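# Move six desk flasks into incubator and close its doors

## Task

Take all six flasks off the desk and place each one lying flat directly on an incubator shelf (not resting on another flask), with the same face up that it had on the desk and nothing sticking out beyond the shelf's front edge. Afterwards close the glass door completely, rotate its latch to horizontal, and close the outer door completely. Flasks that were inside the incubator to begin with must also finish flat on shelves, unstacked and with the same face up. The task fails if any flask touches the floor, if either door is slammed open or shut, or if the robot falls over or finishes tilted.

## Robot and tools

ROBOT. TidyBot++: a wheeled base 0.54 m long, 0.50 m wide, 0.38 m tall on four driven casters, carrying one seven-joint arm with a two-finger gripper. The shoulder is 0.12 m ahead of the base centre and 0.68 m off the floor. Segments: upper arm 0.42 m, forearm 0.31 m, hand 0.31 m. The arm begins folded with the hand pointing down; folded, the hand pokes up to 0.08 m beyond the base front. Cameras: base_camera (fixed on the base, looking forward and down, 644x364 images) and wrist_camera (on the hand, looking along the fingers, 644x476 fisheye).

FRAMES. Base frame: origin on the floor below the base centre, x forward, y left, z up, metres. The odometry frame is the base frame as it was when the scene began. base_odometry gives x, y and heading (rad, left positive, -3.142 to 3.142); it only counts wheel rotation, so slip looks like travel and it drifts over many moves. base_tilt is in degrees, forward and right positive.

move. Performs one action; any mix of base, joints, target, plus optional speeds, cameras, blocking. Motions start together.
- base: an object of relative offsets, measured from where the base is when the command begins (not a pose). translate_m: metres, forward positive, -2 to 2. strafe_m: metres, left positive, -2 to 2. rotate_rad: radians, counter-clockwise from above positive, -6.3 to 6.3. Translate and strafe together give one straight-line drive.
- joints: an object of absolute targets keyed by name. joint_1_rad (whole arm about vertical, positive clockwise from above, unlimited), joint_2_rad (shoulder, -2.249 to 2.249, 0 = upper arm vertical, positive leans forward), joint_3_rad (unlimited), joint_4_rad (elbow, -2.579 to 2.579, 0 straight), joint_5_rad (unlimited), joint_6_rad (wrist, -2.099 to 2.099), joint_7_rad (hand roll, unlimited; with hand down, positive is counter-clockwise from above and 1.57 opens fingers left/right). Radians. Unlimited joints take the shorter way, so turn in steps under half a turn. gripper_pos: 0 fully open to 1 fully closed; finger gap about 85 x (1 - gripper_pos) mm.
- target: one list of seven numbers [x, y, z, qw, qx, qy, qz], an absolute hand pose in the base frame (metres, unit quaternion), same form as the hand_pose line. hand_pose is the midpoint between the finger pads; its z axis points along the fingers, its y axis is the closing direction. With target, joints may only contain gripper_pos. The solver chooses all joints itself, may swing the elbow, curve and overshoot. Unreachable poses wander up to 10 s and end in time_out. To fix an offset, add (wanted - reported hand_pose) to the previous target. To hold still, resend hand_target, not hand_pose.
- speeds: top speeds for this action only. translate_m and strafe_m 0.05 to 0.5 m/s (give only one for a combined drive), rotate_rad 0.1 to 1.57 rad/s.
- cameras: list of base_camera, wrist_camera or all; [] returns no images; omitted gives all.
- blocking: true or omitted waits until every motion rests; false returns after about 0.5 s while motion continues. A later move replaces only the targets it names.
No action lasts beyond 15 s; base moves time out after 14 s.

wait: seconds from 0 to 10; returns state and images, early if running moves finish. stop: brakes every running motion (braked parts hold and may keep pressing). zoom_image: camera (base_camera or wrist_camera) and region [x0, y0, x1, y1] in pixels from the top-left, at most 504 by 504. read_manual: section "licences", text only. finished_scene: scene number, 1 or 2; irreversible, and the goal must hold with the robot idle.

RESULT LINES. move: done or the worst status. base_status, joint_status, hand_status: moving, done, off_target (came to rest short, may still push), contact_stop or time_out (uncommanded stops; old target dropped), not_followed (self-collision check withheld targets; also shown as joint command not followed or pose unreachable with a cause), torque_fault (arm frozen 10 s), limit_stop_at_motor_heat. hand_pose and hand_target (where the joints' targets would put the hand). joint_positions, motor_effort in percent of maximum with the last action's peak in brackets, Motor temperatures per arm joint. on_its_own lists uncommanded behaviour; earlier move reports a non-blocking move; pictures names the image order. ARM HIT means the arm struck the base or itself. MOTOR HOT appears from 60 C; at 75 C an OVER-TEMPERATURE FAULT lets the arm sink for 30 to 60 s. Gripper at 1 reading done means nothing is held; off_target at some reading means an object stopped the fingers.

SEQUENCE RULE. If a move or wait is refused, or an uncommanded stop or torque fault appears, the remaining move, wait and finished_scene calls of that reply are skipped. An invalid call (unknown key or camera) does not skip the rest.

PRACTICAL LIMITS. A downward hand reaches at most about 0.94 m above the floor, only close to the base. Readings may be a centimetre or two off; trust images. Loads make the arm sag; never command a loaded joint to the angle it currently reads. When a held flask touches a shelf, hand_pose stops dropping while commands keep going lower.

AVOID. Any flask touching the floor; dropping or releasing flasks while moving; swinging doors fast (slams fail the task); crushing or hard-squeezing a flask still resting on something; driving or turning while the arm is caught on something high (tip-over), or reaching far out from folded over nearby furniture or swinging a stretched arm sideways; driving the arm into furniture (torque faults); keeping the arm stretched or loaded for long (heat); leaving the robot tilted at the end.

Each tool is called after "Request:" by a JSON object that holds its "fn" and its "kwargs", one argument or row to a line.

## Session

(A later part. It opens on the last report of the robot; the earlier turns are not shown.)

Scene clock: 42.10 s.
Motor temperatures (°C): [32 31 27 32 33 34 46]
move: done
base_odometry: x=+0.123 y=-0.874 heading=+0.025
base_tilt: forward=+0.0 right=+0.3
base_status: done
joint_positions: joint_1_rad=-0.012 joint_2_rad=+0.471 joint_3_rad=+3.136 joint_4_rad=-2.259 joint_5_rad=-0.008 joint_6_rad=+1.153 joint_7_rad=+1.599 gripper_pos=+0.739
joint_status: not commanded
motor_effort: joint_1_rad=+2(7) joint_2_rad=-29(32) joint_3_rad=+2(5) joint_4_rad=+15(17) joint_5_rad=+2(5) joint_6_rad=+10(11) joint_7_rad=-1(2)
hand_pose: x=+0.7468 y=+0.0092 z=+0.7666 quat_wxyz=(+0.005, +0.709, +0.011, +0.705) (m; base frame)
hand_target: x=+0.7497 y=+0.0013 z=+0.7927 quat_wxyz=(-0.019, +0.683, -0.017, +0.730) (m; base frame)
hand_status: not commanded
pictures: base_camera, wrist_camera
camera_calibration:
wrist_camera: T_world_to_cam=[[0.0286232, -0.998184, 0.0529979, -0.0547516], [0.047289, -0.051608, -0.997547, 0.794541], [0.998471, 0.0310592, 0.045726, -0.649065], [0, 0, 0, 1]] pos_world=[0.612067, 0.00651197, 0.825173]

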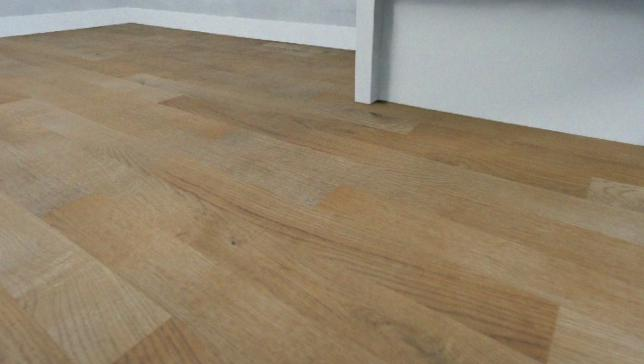

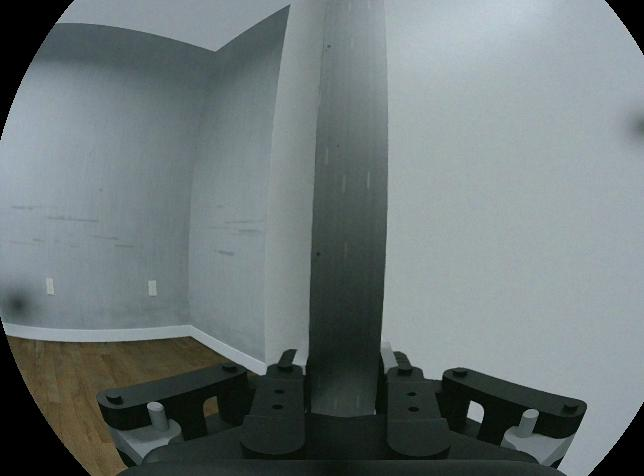

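Request:
{"fn": "move", "kwargs": {
  "base": {"translate_m": -0.1335, "strafe_m": -0.2178, "rotate_rad": 0.25},
  "speeds": {"translate_m": 0.16, "rotate_rad": 0.14},
  "cameras": ["wrist_camera"]
}}

Request:
{"fn": "move", "kwargs": {
  "base": {"translate_m": -0.1335, "strafe_m": -0.2178, "rotate_rad": 0.25},
  "speeds": {"translate_m": 0.16, "rotate_rad": 0.14}
}}

Scene clock: 44.70 s.
Motor temperatures (°C): [32 31 27 32 33 34 46]
move: done
base_odometry: x=-0.005 y=-1.096 heading=+0.275
base_tilt: forward=+0.1 right=+0.3
base_status: done
joint_positions: joint_1_rad=-0.015 joint_2_rad=+0.471 joint_3_rad=+3.132 joint_4_rad=-2.260 joint_5_rad=-0.011 joint_6_rad=+1.154 joint_7_rad=+1.599 gripper_pos=+0.739
joint_status: not commanded
motor_effort: joint_1_rad=+2(7) joint_2_rad=-29(32) joint_3_rad=+2(6) joint_4_rad=+15(17) joint_5_rad=+2(6) joint_6_rad=+10(11) joint_7_rad=-1(2)
hand_pose: x=+0.7466 y=+0.0128 z=+0.7666 quat_wxyz=(+0.002, +0.709, +0.012, +0.705) (m; base frame)
hand_target: x=+0.7497 y=+0.0013 z=+0.7927 quat_wxyz=(-0.019, +0.683, -0.017, +0.730) (m; base frame)
hand_status: not commanded
pictures: wrist_camera
camera_calibration:
wrist_camera: T_world_to_cam=[[0.0333099, -0.998175, 0.0503701, -0.0526664], [0.0475473, -0.0487583, -0.997678, 0.794711], [0.998313, 0.0356275, 0.0458364, -0.648913], [0, 0, 0, 1]] pos_world=[0.611786, 0.00929767, 0.825262]

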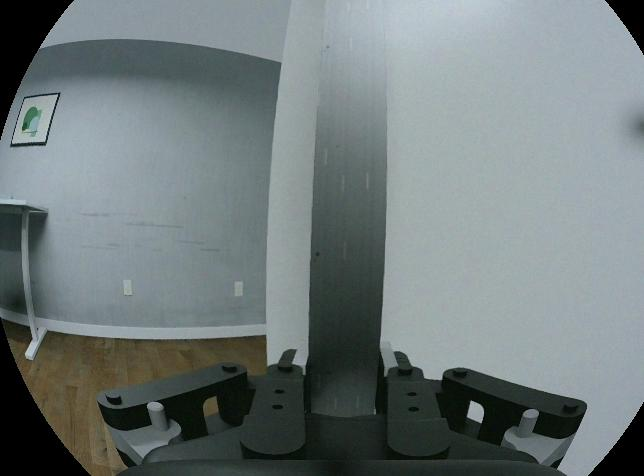

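Scene clock: 46.97 s.
Motor temperatures (°C): [32 32 27 32 33 34 46]
move: done
base_odometry: x=-0.075 y=-1.342 heading=+0.525
base_tilt: forward=+0.1 right=+0.4
base_status: done
joint_positions: joint_1_rad=-0.021 joint_2_rad=+0.471 joint_3_rad=+3.129 joint_4_rad=-2.260 joint_5_rad=-0.013 joint_6_rad=+1.154 joint_7_rad=+1.599 gripper_pos=+0.739
joint_status: not commanded
motor_effort: joint_1_rad=+2(9) joint_2_rad=-28(32) joint_3_rad=+2(7) joint_4_rad=+15(17) joint_5_rad=+2(6) joint_6_rad=+10(11) joint_7_rad=-1(1)
hand_pose: x=+0.7464 y=+0.0172 z=+0.7666 quat_wxyz=(-0.001, +0.709, +0.013, +0.705) (m; base frame)
hand_target: x=+0.7497 y=+0.0013 z=+0.7927 quat_wxyz=(-0.019, +0.683, -0.017, +0.730) (m; base frame)
hand_status: not commanded
pictures: base_camera, wrist_camera
camera_calibration:
wrist_camera: T_world_to_cam=[[0.0396753, -0.998049, 0.048206, -0.051394], [0.047975, -0.0462856, -0.997776, 0.794658], [0.99806, 0.0418997, 0.046045, -0.649056], [0, 0, 0, 1]] pos_world=[0.611712, 0.0126827, 0.825253]

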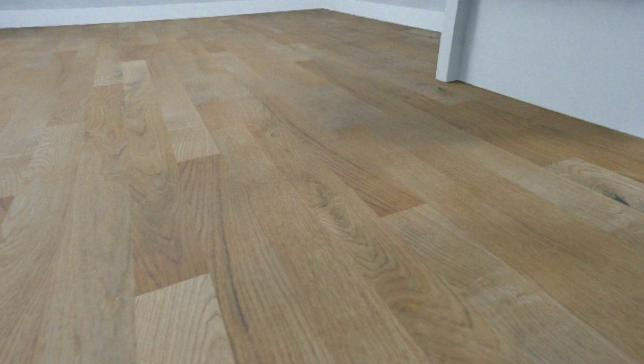

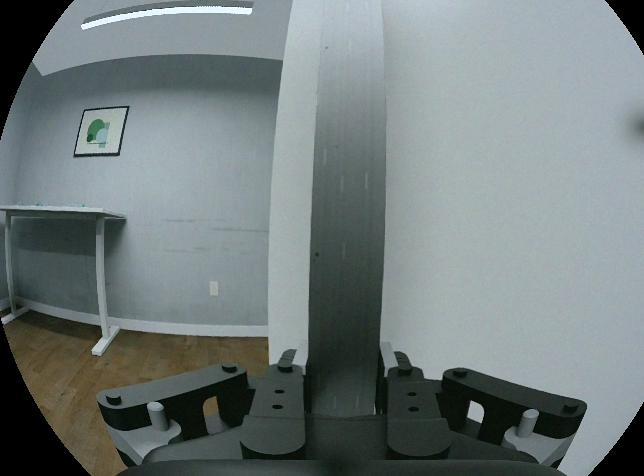

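Request:
{"fn": "move", "kwargs": {
  "base": {"translate_m": -0.1344, "strafe_m": -0.2, "rotate_rad": 0.25},
  "speeds": {"translate_m": 0.16, "rotate_rad": 0.14},
  "cameras": ["wrist_camera"]
}}

Request:
{"fn": "move", "kwargs": {
  "base": {"translate_m": -0.1344, "strafe_m": -0.21, "rotate_rad": 0.25},
  "speeds": {"translate_m": 0.16, "rotate_rad": 0.14}
}}

Scene clock: 49.33 s.
Motor temperatures (°C): [32 32 27 32 33 34 46]
move: done
base_odometry: x=-0.091 y=-1.583 heading=+0.774
base_tilt: forward=+0.1 right=+0.3
base_status: done
joint_positions: joint_1_rad=-0.008 joint_2_rad=+0.471 joint_3_rad=+3.135 joint_4_rad=-2.260 joint_5_rad=-0.014 joint_6_rad=+1.154 joint_7_rad=+1.599 gripper_pos=+0.739
joint_status: not commanded
motor_effort: joint_1_rad=+1(8) joint_2_rad=-29(31) joint_3_rad=+1(6) joint_4_rad=+14(17) joint_5_rad=+3(6) joint_6_rad=+10(11) joint_7_rad=+0(2)
hand_pose: x=+0.7467 y=+0.0062 z=+0.7667 quat_wxyz=(+0.006, +0.709, +0.008, +0.705) (m; base frame)
hand_target: x=+0.7497 y=+0.0013 z=+0.7927 quat_wxyz=(-0.019, +0.683, -0.017, +0.730) (m; base frame)
hand_status: not commanded
pictures: wrist_camera
camera_calibration:
wrist_camera: T_world_to_cam=[[0.0212995, -0.998505, 0.0503405, -0.0502658], [0.0473565, -0.0492878, -0.997661, 0.794465], [0.998651, 0.0236336, 0.0462359, -0.649364], [0, 0, 0, 1]] pos_world=[0.611936, 0.00431363, 0.825162]

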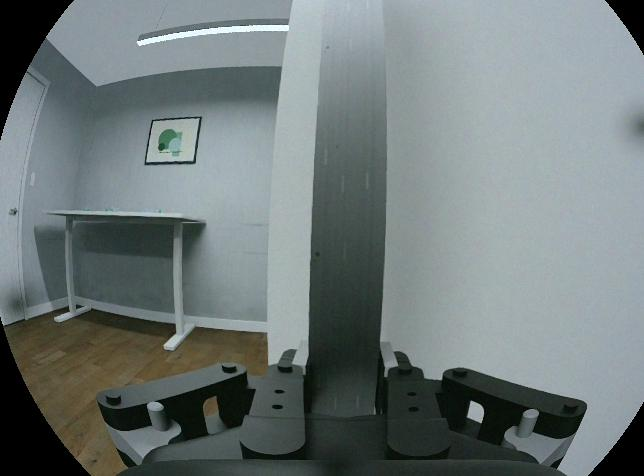

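Scene clock: 51.57 s.
Motor temperatures (°C): [32 32 27 32 33 34 46]
move: done
base_odometry: x=-0.040 y=-1.827 heading=+1.024
base_tilt: forward=+0.0 right=+0.4
base_status: done
joint_positions: joint_1_rad=-0.010 joint_2_rad=+0.471 joint_3_rad=+3.135 joint_4_rad=-2.259 joint_5_rad=-0.016 joint_6_rad=+1.154 joint_7_rad=+1.599 gripper_pos=+0.739
joint_status: not commanded
motor_effort: joint_1_rad=+1(8) joint_2_rad=-29(32) joint_3_rad=+1(6) joint_4_rad=+15(17) joint_5_rad=+4(6) joint_6_rad=+11(11) joint_7_rad=+1(2)
hand_pose: x=+0.7468 y=+0.0066 z=+0.7667 quat_wxyz=(+0.006, +0.709, +0.007, +0.705) (m; base frame)
hand_target: x=+0.7497 y=+0.0013 z=+0.7927 quat_wxyz=(-0.019, +0.683, -0.017, +0.730) (m; base frame)
hand_status: not commanded
pictures: base_camera, wrist_camera
camera_calibration:
wrist_camera: T_world_to_cam=[[0.0208359, -0.99857, 0.0492235, -0.0486632], [0.0474129, -0.0481919, -0.997712, 0.794483], [0.998658, 0.0231221, 0.046341, -0.64946], [0, 0, 0, 1]] pos_world=[0.611934, 0.00471083, 0.825157]

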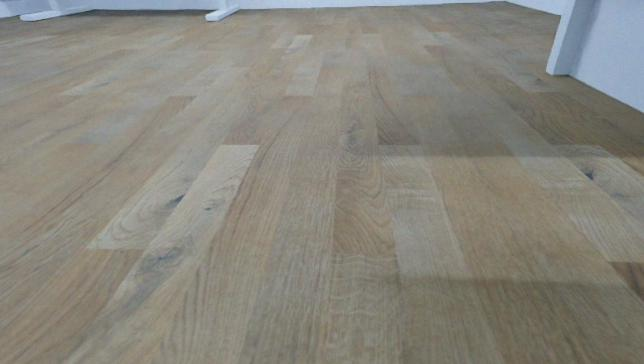

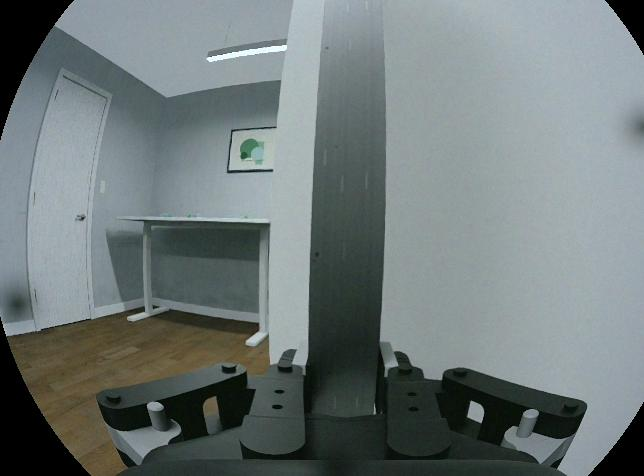

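Request:
{"fn": "move", "kwargs": {
  "base": {"translate_m": -0.134, "strafe_m": -0.208, "rotate_rad": 0.25},
  "speeds": {"translate_m": 0.14, "rotate_rad": 0.12},
  "cameras": ["wrist_camera"]
}}

Scene clock: 54.13 s.
Motor temperatures (°C): [32 32 27 32 33 34 46]
move: done
base_odometry: x=+0.068 y=-2.050 heading=+1.273
base_tilt: forward=+0.1 right=+0.4
base_status: done
joint_positions: joint_1_rad=-0.011 joint_2_rad=+0.471 joint_3_rad=+3.134 joint_4_rad=-2.260 joint_5_rad=-0.018 joint_6_rad=+1.154 joint_7_rad=+1.599 gripper_pos=+0.739
joint_status: not commanded
motor_effort: joint_1_rad=+1(9) joint_2_rad=-29(32) joint_3_rad=+1(7) joint_4_rad=+15(18) joint_5_rad=+4(7) joint_6_rad=+10(12) joint_7_rad=-1(1)
hand_pose: x=+0.7464 y=+0.0071 z=+0.7667 quat_wxyz=(+0.006, +0.709, +0.007, +0.705) (m; base frame)
hand_target: x=+0.7497 y=+0.0013 z=+0.7927 quat_wxyz=(-0.019, +0.683, -0.017, +0.730) (m; base frame)
hand_status: not commanded
pictures: wrist_camera
camera_calibration:
wrist_camera: T_world_to_cam=[[0.020685, -0.998632, 0.048018, -0.0471782], [0.0472835, -0.0469974, -0.997775, 0.794736], [0.998667, 0.0229095, 0.0462467, -0.6491], [0, 0, 0, 1]] pos_world=[0.611633, 0.00510737, 0.825252]

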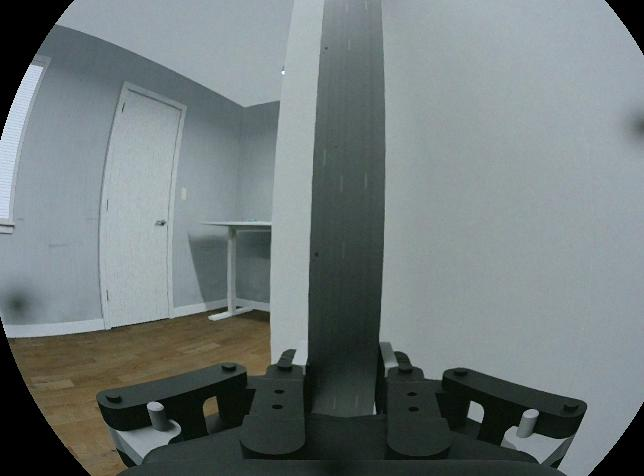

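Request:
{"fn": "move", "kwargs": {
  "joints": {"gripper_pos": 0.0},
  "cameras": []
}}

Request:
{"fn": "move", "kwargs": {
  "base": {"translate_m": -0.25},
  "speeds": {"translate_m": 0.25}
}}

Scene clock: 55.37 s.
Motor temperatures (°C): [32 32 27 32 33 34 46]
move: done
base_odometry: x=+0.068 y=-2.050 heading=+1.273
base_tilt: forward=+0.2 right=+0.5
base_status: not commanded
joint_positions: joint_1_rad=-0.009 joint_2_rad=+0.471 joint_3_rad=+3.134 joint_4_rad=-2.249 joint_5_rad=-0.013 joint_6_rad=+1.154 joint_7_rad=+1.599 gripper_pos=+0.000
joint_status: all done
motor_effort: joint_1_rad=+0(1) joint_2_rad=-29(30) joint_3_rad=+0(1) joint_4_rad=+12(15) joint_5_rad=+0(4) joint_6_rad=+10(11) joint_7_rad=+1(1)
hand_pose: x=+0.7496 y=+0.0075 z=+0.7715 quat_wxyz=(+0.005, +0.705, +0.008, +0.709) (m; base frame)
hand_target: x=+0.7497 y=+0.0013 z=+0.7927 quat_wxyz=(-0.019, +0.683, -0.017, +0.730) (m; base frame)
hand_status: not commanded
pictures: none
No camera images: "cameras" was empty.

Scene clock: 57.20 s.
Motor temperatures (°C): [32 32 27 32 33 34 46]
move: done
base_odometry: x=-0.005 y=-2.289 heading=+1.273
base_tilt: forward=+0.1 right=+0.3
base_status: done
joint_positions: joint_1_rad=-0.009 joint_2_rad=+0.471 joint_3_rad=+3.134 joint_4_rad=-2.249 joint_5_rad=-0.013 joint_6_rad=+1.154 joint_7_rad=+1.599 gripper_pos=+0.000
joint_status: not commanded
motor_effort: joint_1_rad=-1(1) joint_2_rad=-30(32) joint_3_rad=+0(1) joint_4_rad=+11(13) joint_5_rad=+0(1) joint_6_rad=+10(10) joint_7_rad=+0(1)
hand_pose: x=+0.7496 y=+0.0074 z=+0.7714 quat_wxyz=(+0.005, +0.705, +0.008, +0.709) (m; base frame)
hand_target: x=+0.7497 y=+0.0013 z=+0.7927 quat_wxyz=(-0.019, +0.683, -0.017, +0.730) (m; base frame)
hand_status: not commanded
pictures: base_camera, wrist_camera
camera_calibration:
wrist_camera: T_world_to_cam=[[0.0232626, -0.998454, 0.0504819, -0.0509079], [0.0581614, -0.0490584, -0.997101, 0.790577], [0.998036, 0.0261313, 0.0569303, -0.660307], [0, 0, 0, 1]] pos_world=[0.614213, 0.00520989, 0.828447]

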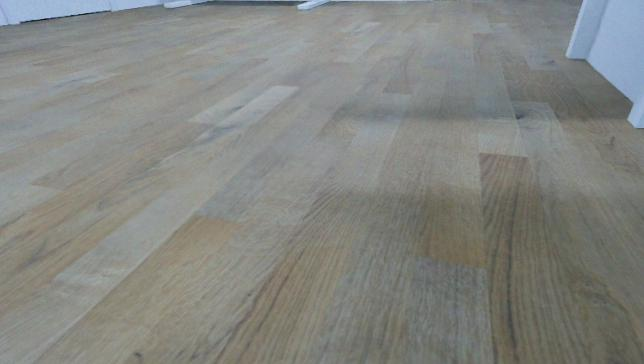

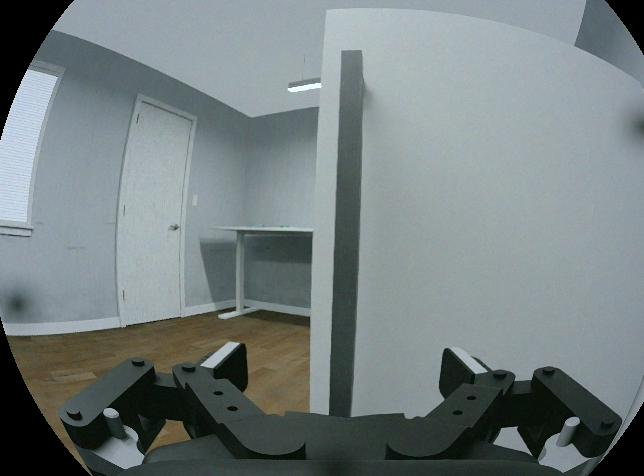

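Request:
{"fn": "move", "kwargs": {
  "base": {"strafe_m": 0.62},
  "joints": {"joint_1_rad": 0.0, "joint_2_rad": -0.391, "joint_3_rad": 3.1416, "joint_4_rad": -2.545, "joint_5_rad": 0.0, "joint_6_rad": -0.5, "joint_7_rad": 1.52},
  "cameras": []
}}

Request:
{"fn": "move", "kwargs": {
  "base": {"translate_m": 1.3, "rotate_rad": -1.85},
  "cameras": ["base_camera"]
}}

Scene clock: 60.53 s.
Motor temperatures (°C): [32 32 27 31 33 34 46]
move: done
base_odometry: x=-0.598 y=-2.107 heading=+1.274
base_tilt: forward=+0.0 right=+0.4
base_status: done
joint_positions: joint_1_rad=-0.003 joint_2_rad=-0.381 joint_3_rad=+3.134 joint_4_rad=-2.528 joint_5_rad=-0.013 joint_6_rad=-0.426 joint_7_rad=+1.599 gripper_pos=+0.000
joint_status: all done
motor_effort: joint_1_rad=+0(4) joint_2_rad=-3(31) joint_3_rad=+1(2) joint_4_rad=+16(18) joint_5_rad=+0(1) joint_6_rad=+6(10) joint_7_rad=+0(2)
hand_pose: x=+0.3937 y=+0.0057 z=+0.6389 quat_wxyz=(+0.000, +0.960, +0.014, +0.281) (m; base frame)
hand_target: x=+0.3669 y=+0.0014 z=+0.6227 quat_wxyz=(-0.006, +0.970, -0.025, +0.241) (m; base frame)
hand_status: not commanded
pictures: none
No camera images: "cameras" was empty.

Scene clock: 64.90 s.
Motor temperatures (°C): [32 32 27 31 33 34 46]
move: done
base_odometry: x=-0.218 y=-0.864 heading=-0.577
base_tilt: forward=-0.1 right=+0.4
base_status: done
joint_positions: joint_1_rad=-0.003 joint_2_rad=-0.385 joint_3_rad=+3.134 joint_4_rad=-2.530 joint_5_rad=-0.013 joint_6_rad=-0.431 joint_7_rad=+1.599 gripper_pos=+0.000
joint_status: not commanded
motor_effort: joint_1_rad=+0(2) joint_2_rad=-2(4) joint_3_rad=+1(2) joint_4_rad=+16(17) joint_5_rad=-1(1) joint_6_rad=+6(6) joint_7_rad=+1(1)
hand_pose: x=+0.3918 y=+0.0057 z=+0.6383 quat_wxyz=(+0.000, +0.960, +0.014, +0.279) (m; base frame)
hand_target: x=+0.3669 y=+0.0014 z=+0.6227 quat_wxyz=(-0.006, +0.970, -0.025, +0.241) (m; base frame)
hand_status: not commanded
pictures: base_camera

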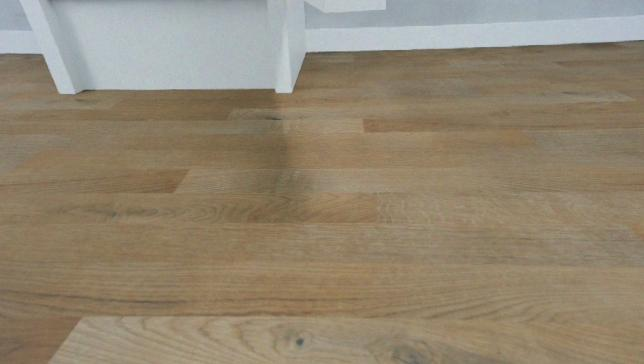

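Request:
{"fn": "move", "kwargs": {
  "base": {"strafe_m": 0.42, "translate_m": 0.15, "rotate_rad": -0.025},
  "joints": {"joint_1_rad": 0.0, "joint_2_rad": -0.391, "joint_3_rad": 3.1416, "joint_4_rad": -2.545, "joint_5_rad": 0.0, "joint_6_rad": 0.5, "joint_7_rad": 1.52}
}}

Scene clock: 67.43 s.
Motor temperatures (°C): [32 32 27 31 33 34 46]
move: done
base_odometry: x=+0.137 y=-0.593 heading=-0.601
base_tilt: forward=+0.1 right=+0.4
base_status: done
joint_positions: joint_1_rad=-0.003 joint_2_rad=-0.386 joint_3_rad=+3.134 joint_4_rad=-2.537 joint_5_rad=-0.013 joint_6_rad=+0.433 joint_7_rad=+1.599 gripper_pos=+0.000
joint_status: all done
motor_effort: joint_1_rad=+0(2) joint_2_rad=-4(6) joint_3_rad=+1(5) joint_4_rad=+19(19) joint_5_rad=+0(1) joint_6_rad=+10(10) joint_7_rad=+1(2)
hand_pose: x=+0.5315 y=+0.0042 z=+0.8537 quat_wxyz=(+0.005, +0.757, +0.009, +0.653) (m; base frame)
hand_target: x=+0.5313 y=+0.0013 z=+0.8718 quat_wxyz=(-0.017, +0.736, -0.019, +0.677) (m; base frame)
hand_status: not commanded
pictures: base_camera, wrist_camera
camera_calibration:
wrist_camera: T_world_to_cam=[[0.0306529, -0.998396, 0.0475914, -0.0546303], [-0.0932083, -0.0502615, -0.994377, 0.96336], [0.995175, 0.0260446, -0.0945995, -0.316248], [0, 0, 0, 1]] pos_world=[0.40619, 0.00211375, 0.930626]

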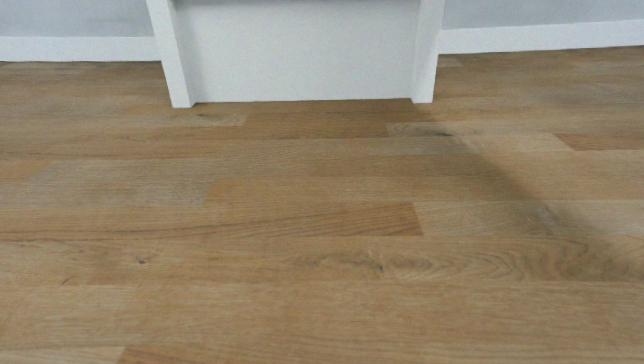

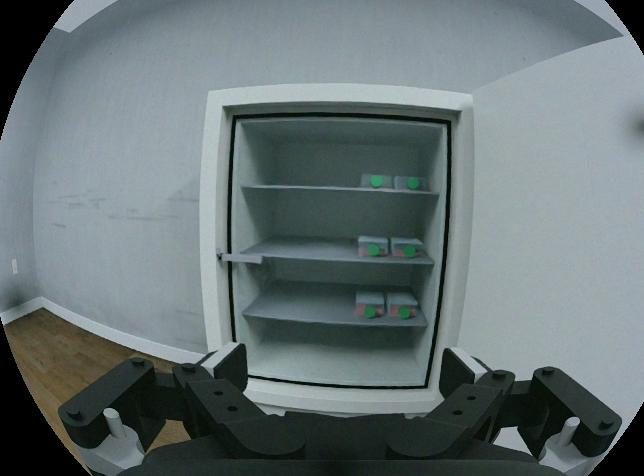

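Request:
{"fn": "zoom_image", "kwargs": {
  "camera": "wrist_camera",
  "region": [190, 80, 490, 420]
}}

Scaled by 1.482.

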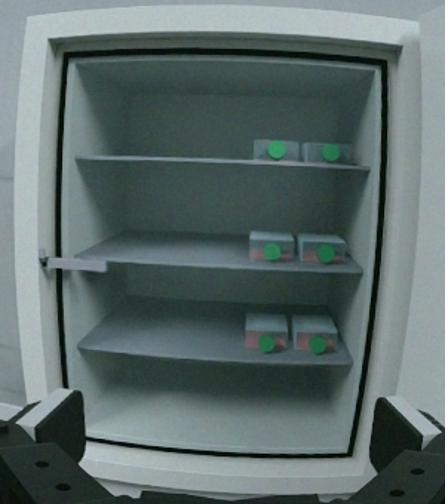

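Request:
{"fn": "move", "kwargs": {
  "base": {"translate_m": 0.3, "strafe_m": 0.2},
  "speeds": {"translate_m": 0.3}
}}

Request:
{"fn": "zoom_image", "kwargs": {
  "camera": "wrist_camera",
  "region": [150, 150, 490, 400]
}}

Scene clock: 70.77 s.
Motor temperatures (°C): [32 32 27 31 33 34 46]
move: done
base_odometry: x=+0.498 y=-0.598 heading=-0.601
base_tilt: forward=+0.0 right=+0.4
base_status: done
joint_positions: joint_1_rad=-0.003 joint_2_rad=-0.387 joint_3_rad=+3.134 joint_4_rad=-2.537 joint_5_rad=-0.013 joint_6_rad=+0.433 joint_7_rad=+1.599 gripper_pos=+0.000
joint_status: not commanded
motor_effort: joint_1_rad=+0(1) joint_2_rad=-5(7) joint_3_rad=+1(2) joint_4_rad=+18(19) joint_5_rad=+0(1) joint_6_rad=+10(10) joint_7_rad=+0(1)
hand_pose: x=+0.5312 y=+0.0042 z=+0.8544 quat_wxyz=(+0.005, +0.756, +0.009, +0.654) (m; base frame)
hand_target: x=+0.5313 y=+0.0013 z=+0.8718 quat_wxyz=(-0.017, +0.736, -0.019, +0.677) (m; base frame)
hand_status: not commanded
pictures: base_camera, wrist_camera
camera_calibration:
wrist_camera: T_world_to_cam=[[0.0305664, -0.998396, 0.0476463, -0.0546576], [-0.0914068, -0.050261, -0.994544, 0.963242], [0.995344, 0.0260444, -0.0927966, -0.317545], [0, 0, 0, 1]] pos_world=[0.405784, 0.00211375, 0.931124]

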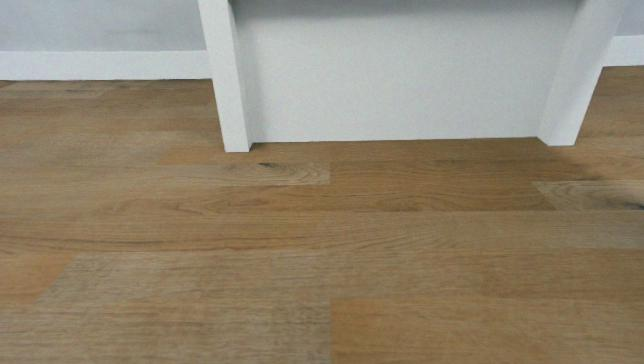

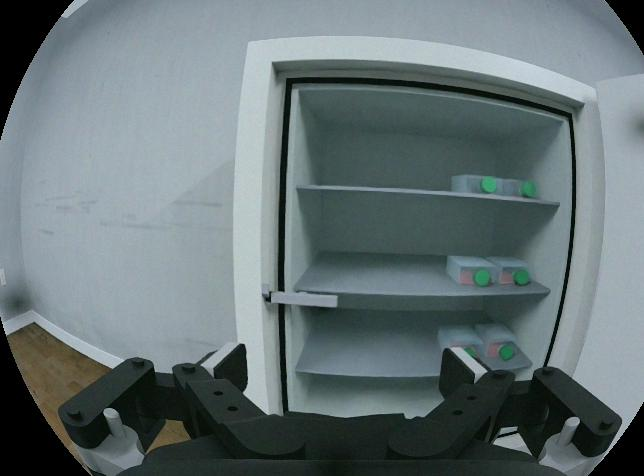

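Scaled by 1.482.

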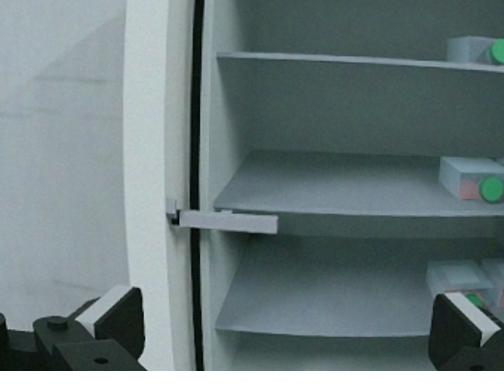

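Request:
{"fn": "move", "kwargs": {
  "joints": {"joint_1_rad": 0.0, "joint_2_rad": 0.40, "joint_3_rad": 3.1416, "joint_4_rad": -2.35, "joint_5_rad": 0.0, "joint_6_rad": 1.25, "joint_7_rad": 1.52}
}}

Request:
{"fn": "zoom_image", "kwargs": {
  "camera": "wrist_camera",
  "region": [180, 180, 420, 360]
}}

Scene clock: 73.83 s.
Motor temperatures (°C): [32 32 27 31 33 34 46]
move: done
base_odometry: x=+0.498 y=-0.598 heading=-0.601
base_tilt: forward=+0.0 right=+0.3
base_status: not commanded
joint_positions: joint_1_rad=-0.003 joint_2_rad=+0.397 joint_3_rad=+3.134 joint_4_rad=-2.364 joint_5_rad=-0.013 joint_6_rad=+1.178 joint_7_rad=+1.599 gripper_pos=+0.000
joint_status: all done
motor_effort: joint_1_rad=-1(2) joint_2_rad=-26(28) joint_3_rad=+0(3) joint_4_rad=+11(19) joint_5_rad=-1(1) joint_6_rad=+10(11) joint_7_rad=+1(2)
hand_pose: x=+0.7097 y=+0.0033 z=+0.7745 quat_wxyz=(+0.008, +0.711, +0.007, +0.703) (m; base frame)
hand_target: x=+0.7133 y=+0.0013 z=+0.8008 quat_wxyz=(-0.019, +0.681, -0.017, +0.731) (m; base frame)
hand_status: not commanded
pictures: base_camera, wrist_camera
camera_calibration:
wrist_camera: T_world_to_cam=[[0.0181698, -0.998523, 0.0512081, -0.0512276], [0.0413133, -0.050423, -0.997873, 0.808336], [0.998981, 0.0202467, 0.0403361, -0.608224], [0, 0, 0, 1]] pos_world=[0.57514, 0.00192133, 0.833774]

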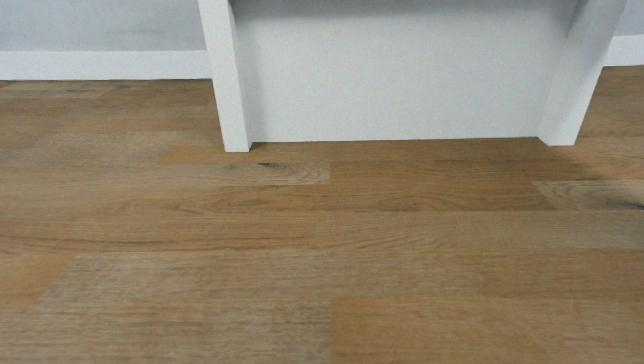

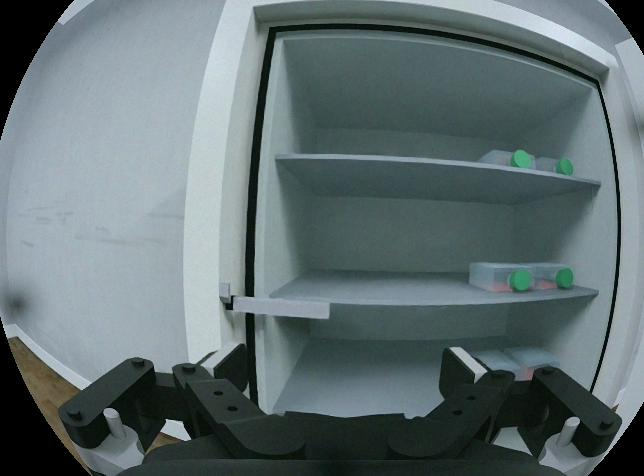

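Scaled by 2.100.

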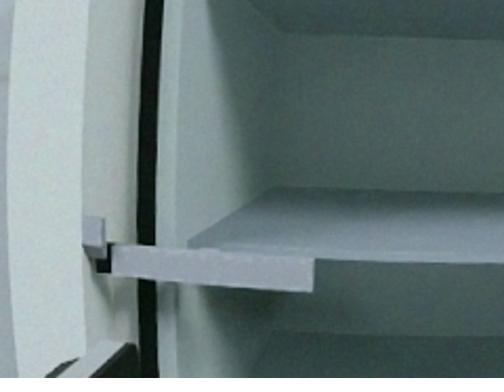

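Request:
{"fn": "move", "kwargs": {
  "base": {"translate_m": 0.09, "strafe_m": 0.09},
  "speeds": {"translate_m": 0.2},
  "cameras": ["wrist_camera"]
}}

Request:
{"fn": "zoom_image", "kwargs": {
  "camera": "wrist_camera",
  "region": [230, 260, 450, 420]
}}

Scene clock: 75.57 s.
Motor temperatures (°C): [32 32 27 31 33 34 46]
move: done
base_odometry: x=+0.623 y=-0.575 heading=-0.601
base_tilt: forward=+0.0 right=+0.3
base_status: done
joint_positions: joint_1_rad=-0.003 joint_2_rad=+0.398 joint_3_rad=+3.134 joint_4_rad=-2.360 joint_5_rad=-0.013 joint_6_rad=+1.181 joint_7_rad=+1.599 gripper_pos=+0.000
joint_status: not commanded
motor_effort: joint_1_rad=-1(2) joint_2_rad=-26(27) joint_3_rad=+0(2) joint_4_rad=+11(12) joint_5_rad=+0(1) joint_6_rad=+10(10) joint_7_rad=+1(1)
hand_pose: x=+0.7108 y=+0.0029 z=+0.7761 quat_wxyz=(+0.008, +0.710, +0.006, +0.705) (m; base frame)
hand_target: x=+0.7133 y=+0.0013 z=+0.8008 quat_wxyz=(-0.019, +0.681, -0.017, +0.731) (m; base frame)
hand_status: not commanded
pictures: wrist_camera
camera_calibration:
wrist_camera: T_world_to_cam=[[0.0172191, -0.998536, 0.0512742, -0.0510956], [0.0461684, -0.0504331, -0.99766, 0.806201], [0.998785, 0.0195461, 0.0452324, -0.613108], [0, 0, 0, 1]] pos_world=[0.576022, 0.00162223, 0.834667]

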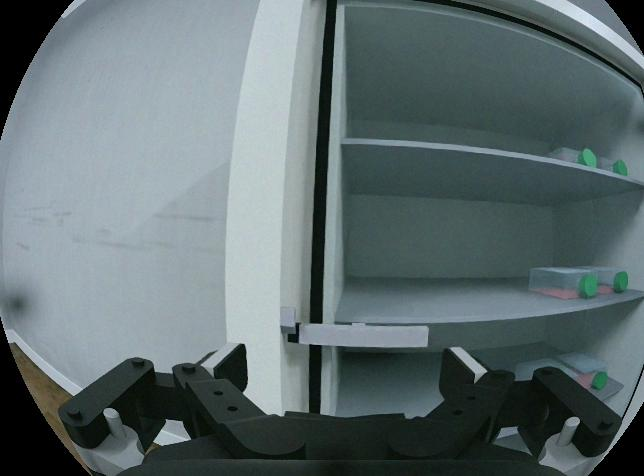

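Scaled by 2.291.

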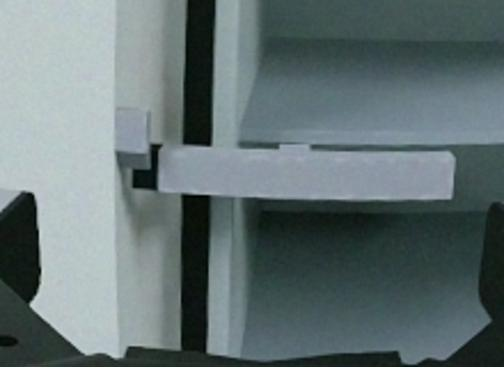

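Request:
{"fn": "move", "kwargs": {
  "base": {"strafe_m": -0.019},
  "joints": {"joint_1_rad": 0.0, "joint_2_rad": 0.463, "joint_3_rad": 3.1416, "joint_4_rad": -2.355, "joint_5_rad": 0.0, "joint_6_rad": 1.325, "joint_7_rad": 0.0}
}}

Scene clock: 80.20 s.
Motor temperatures (°C): [32 32 27 31 33 34 46]
move: done
base_odometry: x=+0.613 y=-0.590 heading=-0.601
base_tilt: forward=+0.1 right=+0.3
base_status: done
joint_positions: joint_1_rad=+0.003 joint_2_rad=+0.455 joint_3_rad=+3.137 joint_4_rad=-2.360 joint_5_rad=-0.013 joint_6_rad=+1.254 joint_7_rad=+0.087 gripper_pos=+0.000
joint_status: all done
motor_effort: joint_1_rad=-1(3) joint_2_rad=-27(28) joint_3_rad=+0(2) joint_4_rad=+10(12) joint_5_rad=+0(2) joint_6_rad=+10(11) joint_7_rad=+1(3)
hand_pose: x=+0.7159 y=-0.0014 z=+0.7649 quat_wxyz=(-0.479, +0.515, -0.480, +0.525) (m; base frame)
hand_target: x=+0.7172 y=+0.0013 z=+0.7844 quat_wxyz=(-0.519, +0.480, -0.480, +0.519) (m; base frame)
hand_status: not commanded
pictures: base_camera, wrist_camera
camera_calibration:
wrist_camera: T_world_to_cam=[[0.0274475, -0.111088, -0.993431, 0.738126], [0.064256, 0.991947, -0.109147, 0.103591], [0.997556, -0.0608381, 0.0343645, -0.608517], [0, 0, 0, 1]] pos_world=[0.580114, -0.0577812, 0.765495]

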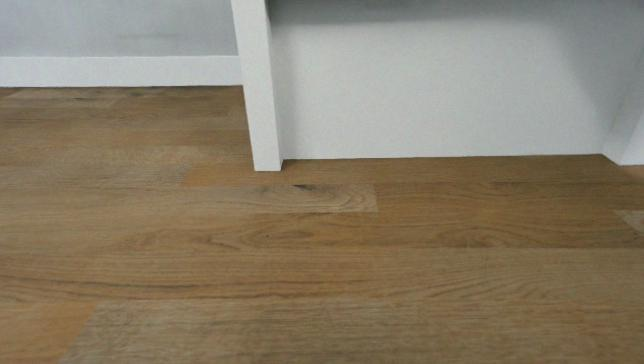

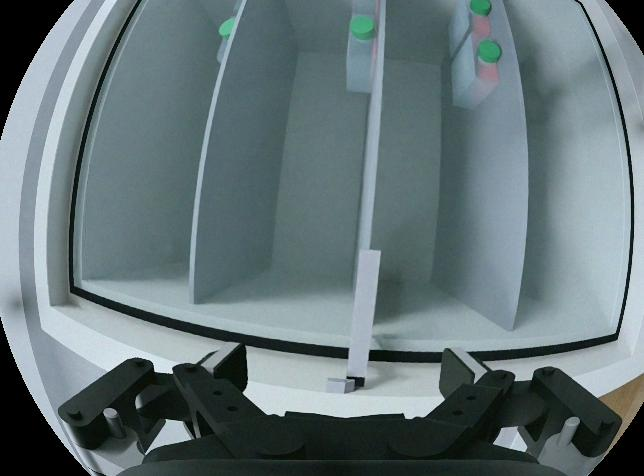

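Request:
{"fn": "move", "kwargs": {
  "base": {"translate_m": 0.08, "strafe_m": 0.002},
  "joints": {"joint_2_rad": 0.502, "joint_4_rad": -2.365, "joint_6_rad": 1.373, "joint_7_rad": -0.087},
  "speeds": {"translate_m": 0.1},
  "cameras": ["wrist_camera"]
}}

Scene clock: 82.83 s.
Motor temperatures (°C): [32 32 27 31 33 34 46]
move: done
base_odometry: x=+0.680 y=-0.634 heading=-0.601
base_tilt: forward=+0.1 right=+0.4
base_status: done
joint_positions: joint_1_rad=+0.002 joint_2_rad=+0.502 joint_3_rad=+3.137 joint_4_rad=-2.361 joint_5_rad=-0.013 joint_6_rad=+1.308 joint_7_rad=-0.005 gripper_pos=+0.000
joint_status: all done
motor_effort: joint_1_rad=-1(2) joint_2_rad=-27(30) joint_3_rad=+0(1) joint_4_rad=+10(11) joint_5_rad=+0(1) joint_6_rad=+10(10) joint_7_rad=+1(2)
hand_pose: x=+0.7192 y=-0.0014 z=+0.7534 quat_wxyz=(-0.504, +0.491, -0.501, +0.504) (m; base frame)
hand_target: x=+0.7171 y=+0.0013 z=+0.7719 quat_wxyz=(-0.541, +0.459, -0.501, +0.496) (m; base frame)
hand_status: not commanded
pictures: wrist_camera
camera_calibration:
wrist_camera: T_world_to_cam=[[0.0349704, -0.0205123, -0.999178, 0.725698], [0.0637471, 0.997799, -0.0182529, 0.0340394], [0.997353, -0.0630564, 0.036201, -0.612717], [0, 0, 0, 1]] pos_world=[0.583547, -0.0577145, 0.747904]

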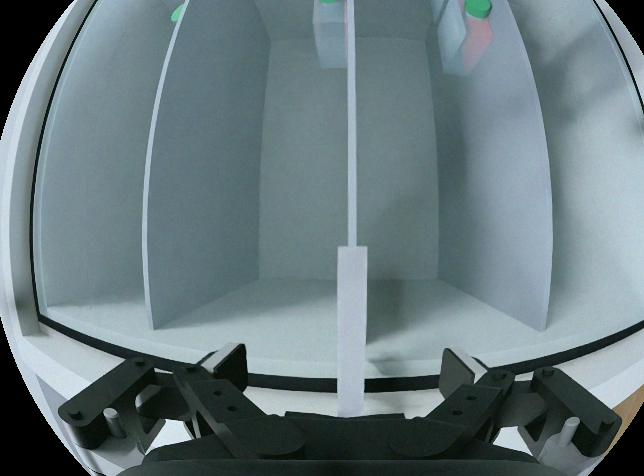

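Request:
{"fn": "move", "kwargs": {
  "base": {"translate_m": 0.035},
  "joints": {"joint_2_rad": 0.517, "joint_4_rad": -2.368, "joint_6_rad": 1.391, "joint_7_rad": -0.087},
  "speeds": {"translate_m": 0.1},
  "cameras": ["wrist_camera"]
}}

Scene clock: 84.40 s.
Motor temperatures (°C): [32 32 27 31 33 34 46]
move: done
base_odometry: x=+0.709 y=-0.654 heading=-0.601
base_tilt: forward=+0.0 right=+0.4
base_status: done
joint_positions: joint_1_rad=+0.002 joint_2_rad=+0.515 joint_3_rad=+3.137 joint_4_rad=-2.362 joint_5_rad=-0.013 joint_6_rad=+1.326 joint_7_rad=-0.005 gripper_pos=+0.000
joint_status: all done
motor_effort: joint_1_rad=-1(2) joint_2_rad=-28(29) joint_3_rad=+0(1) joint_4_rad=+9(11) joint_5_rad=+0(1) joint_6_rad=+10(11) joint_7_rad=+0(2)
hand_pose: x=+0.7195 y=-0.0015 z=+0.7507 quat_wxyz=(-0.505, +0.490, -0.500, +0.505) (m; base frame)
hand_target: x=+0.7171 y=+0.0013 z=+0.7674 quat_wxyz=(-0.541, +0.459, -0.501, +0.496) (m; base frame)
hand_status: not commanded
pictures: wrist_camera
camera_calibration:
wrist_camera: T_world_to_cam=[[0.0384616, -0.0206991, -0.999046, 0.720338], [0.0639158, 0.997789, -0.0182124, 0.0338323], [0.997214, -0.0631543, 0.0396995, -0.615444], [0, 0, 0, 1]] pos_world=[0.583862, -0.0577151, 0.7447]

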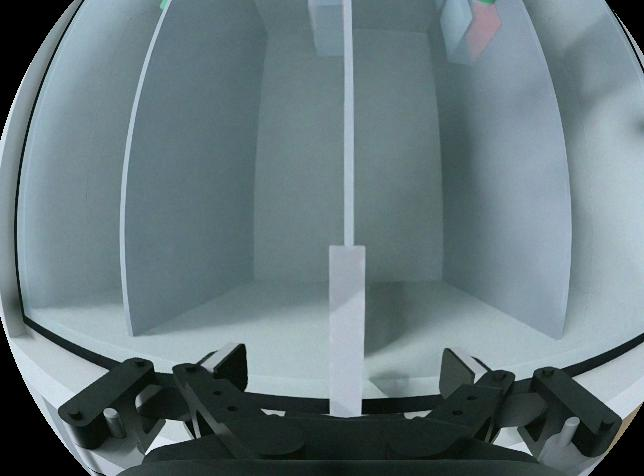

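Request:
{"fn": "move", "kwargs": {
  "base": {"translate_m": 0.02},
  "speeds": {"translate_m": 0.1},
  "cameras": ["wrist_camera"]
}}

Request:
{"fn": "move", "kwargs": {
  "joints": {"gripper_pos": 0.7},
  "cameras": ["wrist_camera"]
}}

Scene clock: 85.40 s.
Motor temperatures (°C): [32 32 27 31 33 34 46]
move: done
base_odometry: x=+0.726 y=-0.665 heading=-0.601
base_tilt: forward=+0.1 right=+0.2
base_status: done
joint_positions: joint_1_rad=+0.002 joint_2_rad=+0.521 joint_3_rad=+3.137 joint_4_rad=-2.362 joint_5_rad=-0.013 joint_6_rad=+1.326 joint_7_rad=-0.005 gripper_pos=+0.000
joint_status: not commanded
motor_effort: joint_1_rad=+0(1) joint_2_rad=-28(30) joint_3_rad=+0(1) joint_4_rad=+8(11) joint_5_rad=+0(1) joint_6_rad=+10(10) joint_7_rad=+1(1)
hand_pose: x=+0.7201 y=-0.0015 z=+0.7474 quat_wxyz=(-0.504, +0.491, -0.502, +0.503) (m; base frame)
hand_target: x=+0.7171 y=+0.0013 z=+0.7674 quat_wxyz=(-0.541, +0.459, -0.501, +0.496) (m; base frame)
hand_status: not commanded
pictures: wrist_camera
camera_calibration:
wrist_camera: T_world_to_cam=[[0.0331541, -0.0207205, -0.999235, 0.720967], [0.0638175, 0.997789, -0.0185731, 0.0340734], [0.997411, -0.0631529, 0.0344031, -0.612102], [0, 0, 0, 1]] pos_world=[0.584439, -0.0577152, 0.742107]

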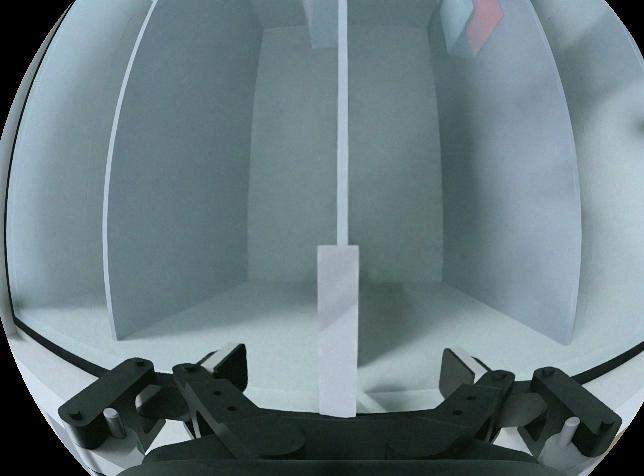

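Scene clock: 86.33 s.
Motor temperatures (°C): [32 32 27 31 33 34 46]
move: done
base_odometry: x=+0.726 y=-0.665 heading=-0.601
base_tilt: forward=-0.1 right=+0.3
base_status: not commanded
joint_positions: joint_1_rad=+0.002 joint_2_rad=+0.521 joint_3_rad=+3.137 joint_4_rad=-2.362 joint_5_rad=-0.013 joint_6_rad=+1.326 joint_7_rad=-0.005 gripper_pos=+0.700
joint_status: all done
motor_effort: joint_1_rad=-1(1) joint_2_rad=-29(29) joint_3_rad=+0(0) joint_4_rad=+9(9) joint_5_rad=+0(1) joint_6_rad=+10(10) joint_7_rad=+0(2)
hand_pose: x=+0.7201 y=-0.0015 z=+0.7474 quat_wxyz=(-0.504, +0.491, -0.502, +0.503) (m; base frame)
hand_target: x=+0.7171 y=+0.0013 z=+0.7674 quat_wxyz=(-0.541, +0.459, -0.501, +0.496) (m; base frame)
hand_status: not commanded
pictures: wrist_camera
camera_calibration:
wrist_camera: T_world_to_cam=[[0.0331541, -0.0207205, -0.999235, 0.720967], [0.0638175, 0.997789, -0.0185731, 0.0340734], [0.997411, -0.0631529, 0.0344031, -0.612102], [0, 0, 0, 1]] pos_world=[0.584439, -0.0577152, 0.742107]

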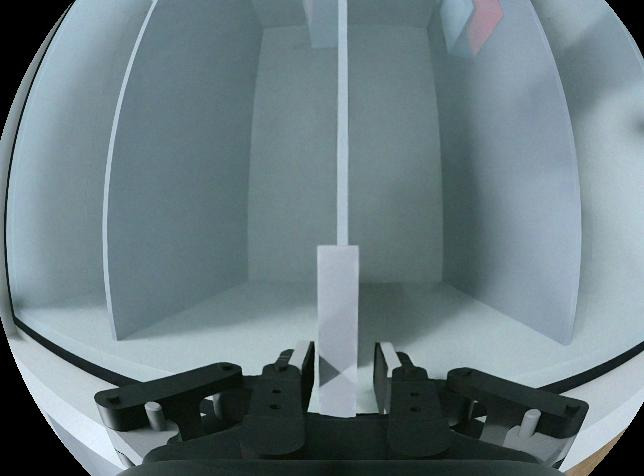

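Request:
{"fn": "move", "kwargs": {
  "joints": {"gripper_pos": 0.9},
  "cameras": []
}}

Request:
{"fn": "move", "kwargs": {
  "joints": {"joint_7_rad": 0.4},
  "cameras": ["wrist_camera"]
}}

Scene clock: 95.13 s.
Motor temperatures (°C): [32 32 27 31 33 34 46]
move: off_target
base_odometry: x=+0.726 y=-0.665 heading=-0.601
base_tilt: forward=+0.0 right=+0.3
base_status: not commanded
joint_positions: joint_1_rad=+0.002 joint_2_rad=+0.519 joint_3_rad=+3.137 joint_4_rad=-2.363 joint_5_rad=-0.013 joint_6_rad=+1.331 joint_7_rad=-0.005 gripper_pos=+0.857
joint_status: gripper_pos off_target (ended at +0.857, target +0.900)
motor_effort: joint_1_rad=-1(1) joint_2_rad=-27(28) joint_3_rad=-1(1) joint_4_rad=+9(14) joint_5_rad=+0(1) joint_6_rad=+9(11) joint_7_rad=-1(2)
hand_pose: x=+0.7196 y=-0.0015 z=+0.7499 quat_wxyz=(-0.505, +0.490, -0.500, +0.505) (m; base frame)
hand_target: x=+0.7171 y=+0.0013 z=+0.7674 quat_wxyz=(-0.541, +0.459, -0.501, +0.496) (m; base frame)
hand_status: not commanded
pictures: none
No camera images: "cameras" was empty.

Scene clock: 96.30 s.
Motor temperatures (°C): [32 32 27 31 33 34 46]
move: done
base_odometry: x=+0.726 y=-0.665 heading=-0.601
base_tilt: forward=+0.0 right=+0.4
base_status: not commanded
joint_positions: joint_1_rad=+0.002 joint_2_rad=+0.517 joint_3_rad=+3.137 joint_4_rad=-2.363 joint_5_rad=-0.013 joint_6_rad=+1.334 joint_7_rad=+0.326 gripper_pos=+0.857
joint_status: all done
motor_effort: joint_1_rad=+1(2) joint_2_rad=-26(27) joint_3_rad=+1(2) joint_4_rad=+7(10) joint_5_rad=-1(2) joint_6_rad=+8(10) joint_7_rad=+0(2)
hand_pose: x=+0.7195 y=-0.0013 z=+0.7517 quat_wxyz=(-0.416, +0.564, -0.412, +0.583) (m; base frame)
hand_target: x=+0.7171 y=+0.0013 z=+0.7674 quat_wxyz=(-0.405, +0.566, -0.375, +0.612) (m; base frame)
hand_status: not commanded
pictures: wrist_camera
camera_calibration:
wrist_camera: T_world_to_cam=[[0.0392546, -0.344462, -0.937979, 0.674341], [0.0713551, 0.937272, -0.341217, 0.271104], [0.996678, -0.0535353, 0.0613714, -0.631357], [0, 0, 0, 1]] pos_world=[0.583444, -0.0556128, 0.76377]

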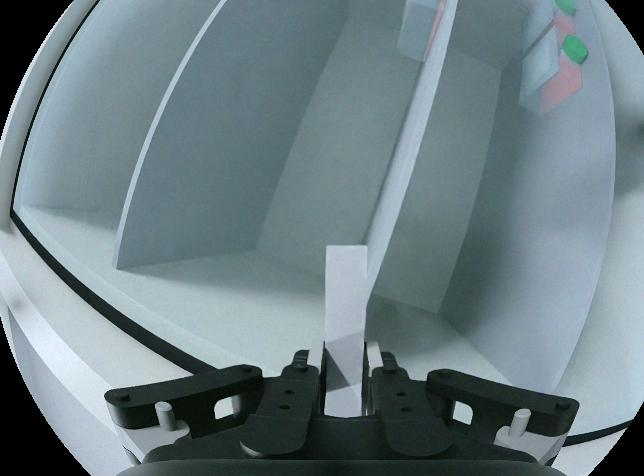

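Request:
{"fn": "move", "kwargs": {
  "joints": {"joint_7_rad": 1.0},
  "cameras": []
}}

Request:
{"fn": "move", "kwargs": {
  "joints": {"joint_7_rad": 1.65},
  "cameras": ["wrist_camera"]
}}

Scene clock: 99.03 s.
Motor temperatures (°C): [32 32 27 31 33 34 46]
move: done
base_odometry: x=+0.726 y=-0.665 heading=-0.601
base_tilt: forward=+0.0 right=+0.3
base_status: not commanded
joint_positions: joint_1_rad=-0.001 joint_2_rad=+0.513 joint_3_rad=+3.137 joint_4_rad=-2.363 joint_5_rad=-0.013 joint_6_rad=+1.335 joint_7_rad=+0.912 gripper_pos=+0.857
joint_status: all done
motor_effort: joint_1_rad=+2(3) joint_2_rad=-24(25) joint_3_rad=+2(3) joint_4_rad=+8(8) joint_5_rad=-2(3) joint_6_rad=+8(8) joint_7_rad=+0(2)
hand_pose: x=+0.7191 y=+0.0005 z=+0.7546 quat_wxyz=(-0.232, +0.657, -0.229, +0.679) (m; base frame)
hand_target: x=+0.7171 y=+0.0013 z=+0.7674 quat_wxyz=(-0.207, +0.652, -0.191, +0.704) (m; base frame)
hand_status: not commanded
pictures: none
No camera images: "cameras" was empty.

Scene clock: 100.40 s.
Motor temperatures (°C): [32 32 27 31 33 34 46]
move: done
base_odometry: x=+0.726 y=-0.665 heading=-0.601
base_tilt: forward=+0.1 right=+0.3
base_status: not commanded
joint_positions: joint_1_rad=-0.007 joint_2_rad=+0.511 joint_3_rad=+3.137 joint_4_rad=-2.363 joint_5_rad=-0.013 joint_6_rad=+1.336 joint_7_rad=+1.564 gripper_pos=+0.857
joint_status: all done
motor_effort: joint_1_rad=+4(4) joint_2_rad=-24(24) joint_3_rad=+3(4) joint_4_rad=+8(8) joint_5_rad=-3(3) joint_6_rad=+8(8) joint_7_rad=+1(2)
hand_pose: x=+0.7190 y=+0.0041 z=+0.7559 quat_wxyz=(-0.004, +0.695, -0.005, +0.719) (m; base frame)
hand_target: x=+0.7171 y=+0.0013 z=+0.7674 quat_wxyz=(+0.029, +0.679, +0.027, +0.733) (m; base frame)
hand_status: not commanded
pictures: wrist_camera
camera_calibration:
wrist_camera: T_world_to_cam=[[0.017596, -0.999658, 0.0193251, -0.0250542], [0.0862816, -0.0177378, -0.996113, 0.755727], [0.996115, 0.019195, 0.08594, -0.649297], [0, 0, 0, 1]] pos_world=[0.58201, 0.000822575, 0.809074]

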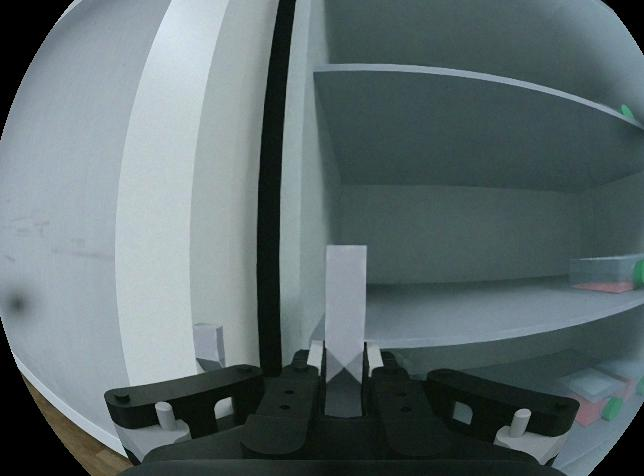

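Request:
{"fn": "move", "kwargs": {
  "base": {"translate_m": -0.029, "strafe_m": -0.0465, "rotate_rad": 0.06},
  "speeds": {"translate_m": 0.08, "rotate_rad": 0.1},
  "cameras": ["wrist_camera"]
}}

Scene clock: 102.40 s.
Motor temperatures (°C): [32 32 27 31 33 34 46]
move: done
base_odometry: x=+0.675 y=-0.688 heading=-0.540
base_tilt: forward=+0.1 right=+0.4
base_status: done
joint_positions: joint_1_rad=-0.005 joint_2_rad=+0.511 joint_3_rad=+3.137 joint_4_rad=-2.363 joint_5_rad=-0.010 joint_6_rad=+1.337 joint_7_rad=+1.565 gripper_pos=+0.857
joint_status: not commanded
motor_effort: joint_1_rad=+0(5) joint_2_rad=-26(27) joint_3_rad=+0(4) joint_4_rad=+9(11) joint_5_rad=+1(4) joint_6_rad=+10(10) joint_7_rad=+0(1)
hand_pose: x=+0.7188 y=+0.0037 z=+0.7560 quat_wxyz=(-0.004, +0.695, -0.004, +0.719) (m; base frame)
hand_target: x=+0.7171 y=+0.0013 z=+0.7674 quat_wxyz=(+0.029, +0.679, +0.027, +0.733) (m; base frame)
hand_status: not commanded
pictures: wrist_camera
camera_calibration:
wrist_camera: T_world_to_cam=[[0.0181025, -0.999624, 0.0205711, -0.0268506], [0.0864162, -0.0189332, -0.996079, 0.755635], [0.996095, 0.0198092, 0.086041, -0.64916], [0, 0, 0, 1]] pos_world=[0.581812, 0.000325396, 0.809079]

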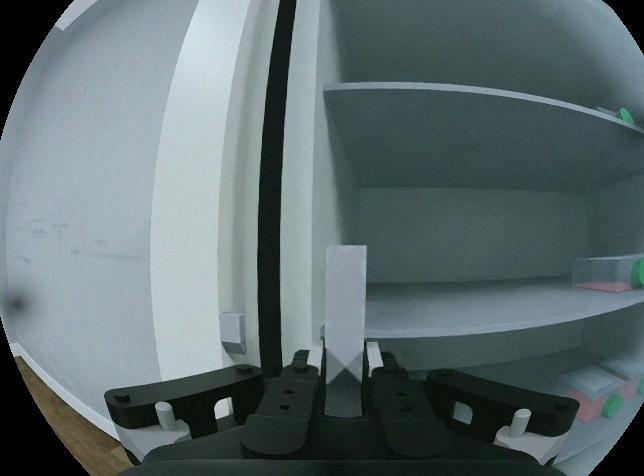

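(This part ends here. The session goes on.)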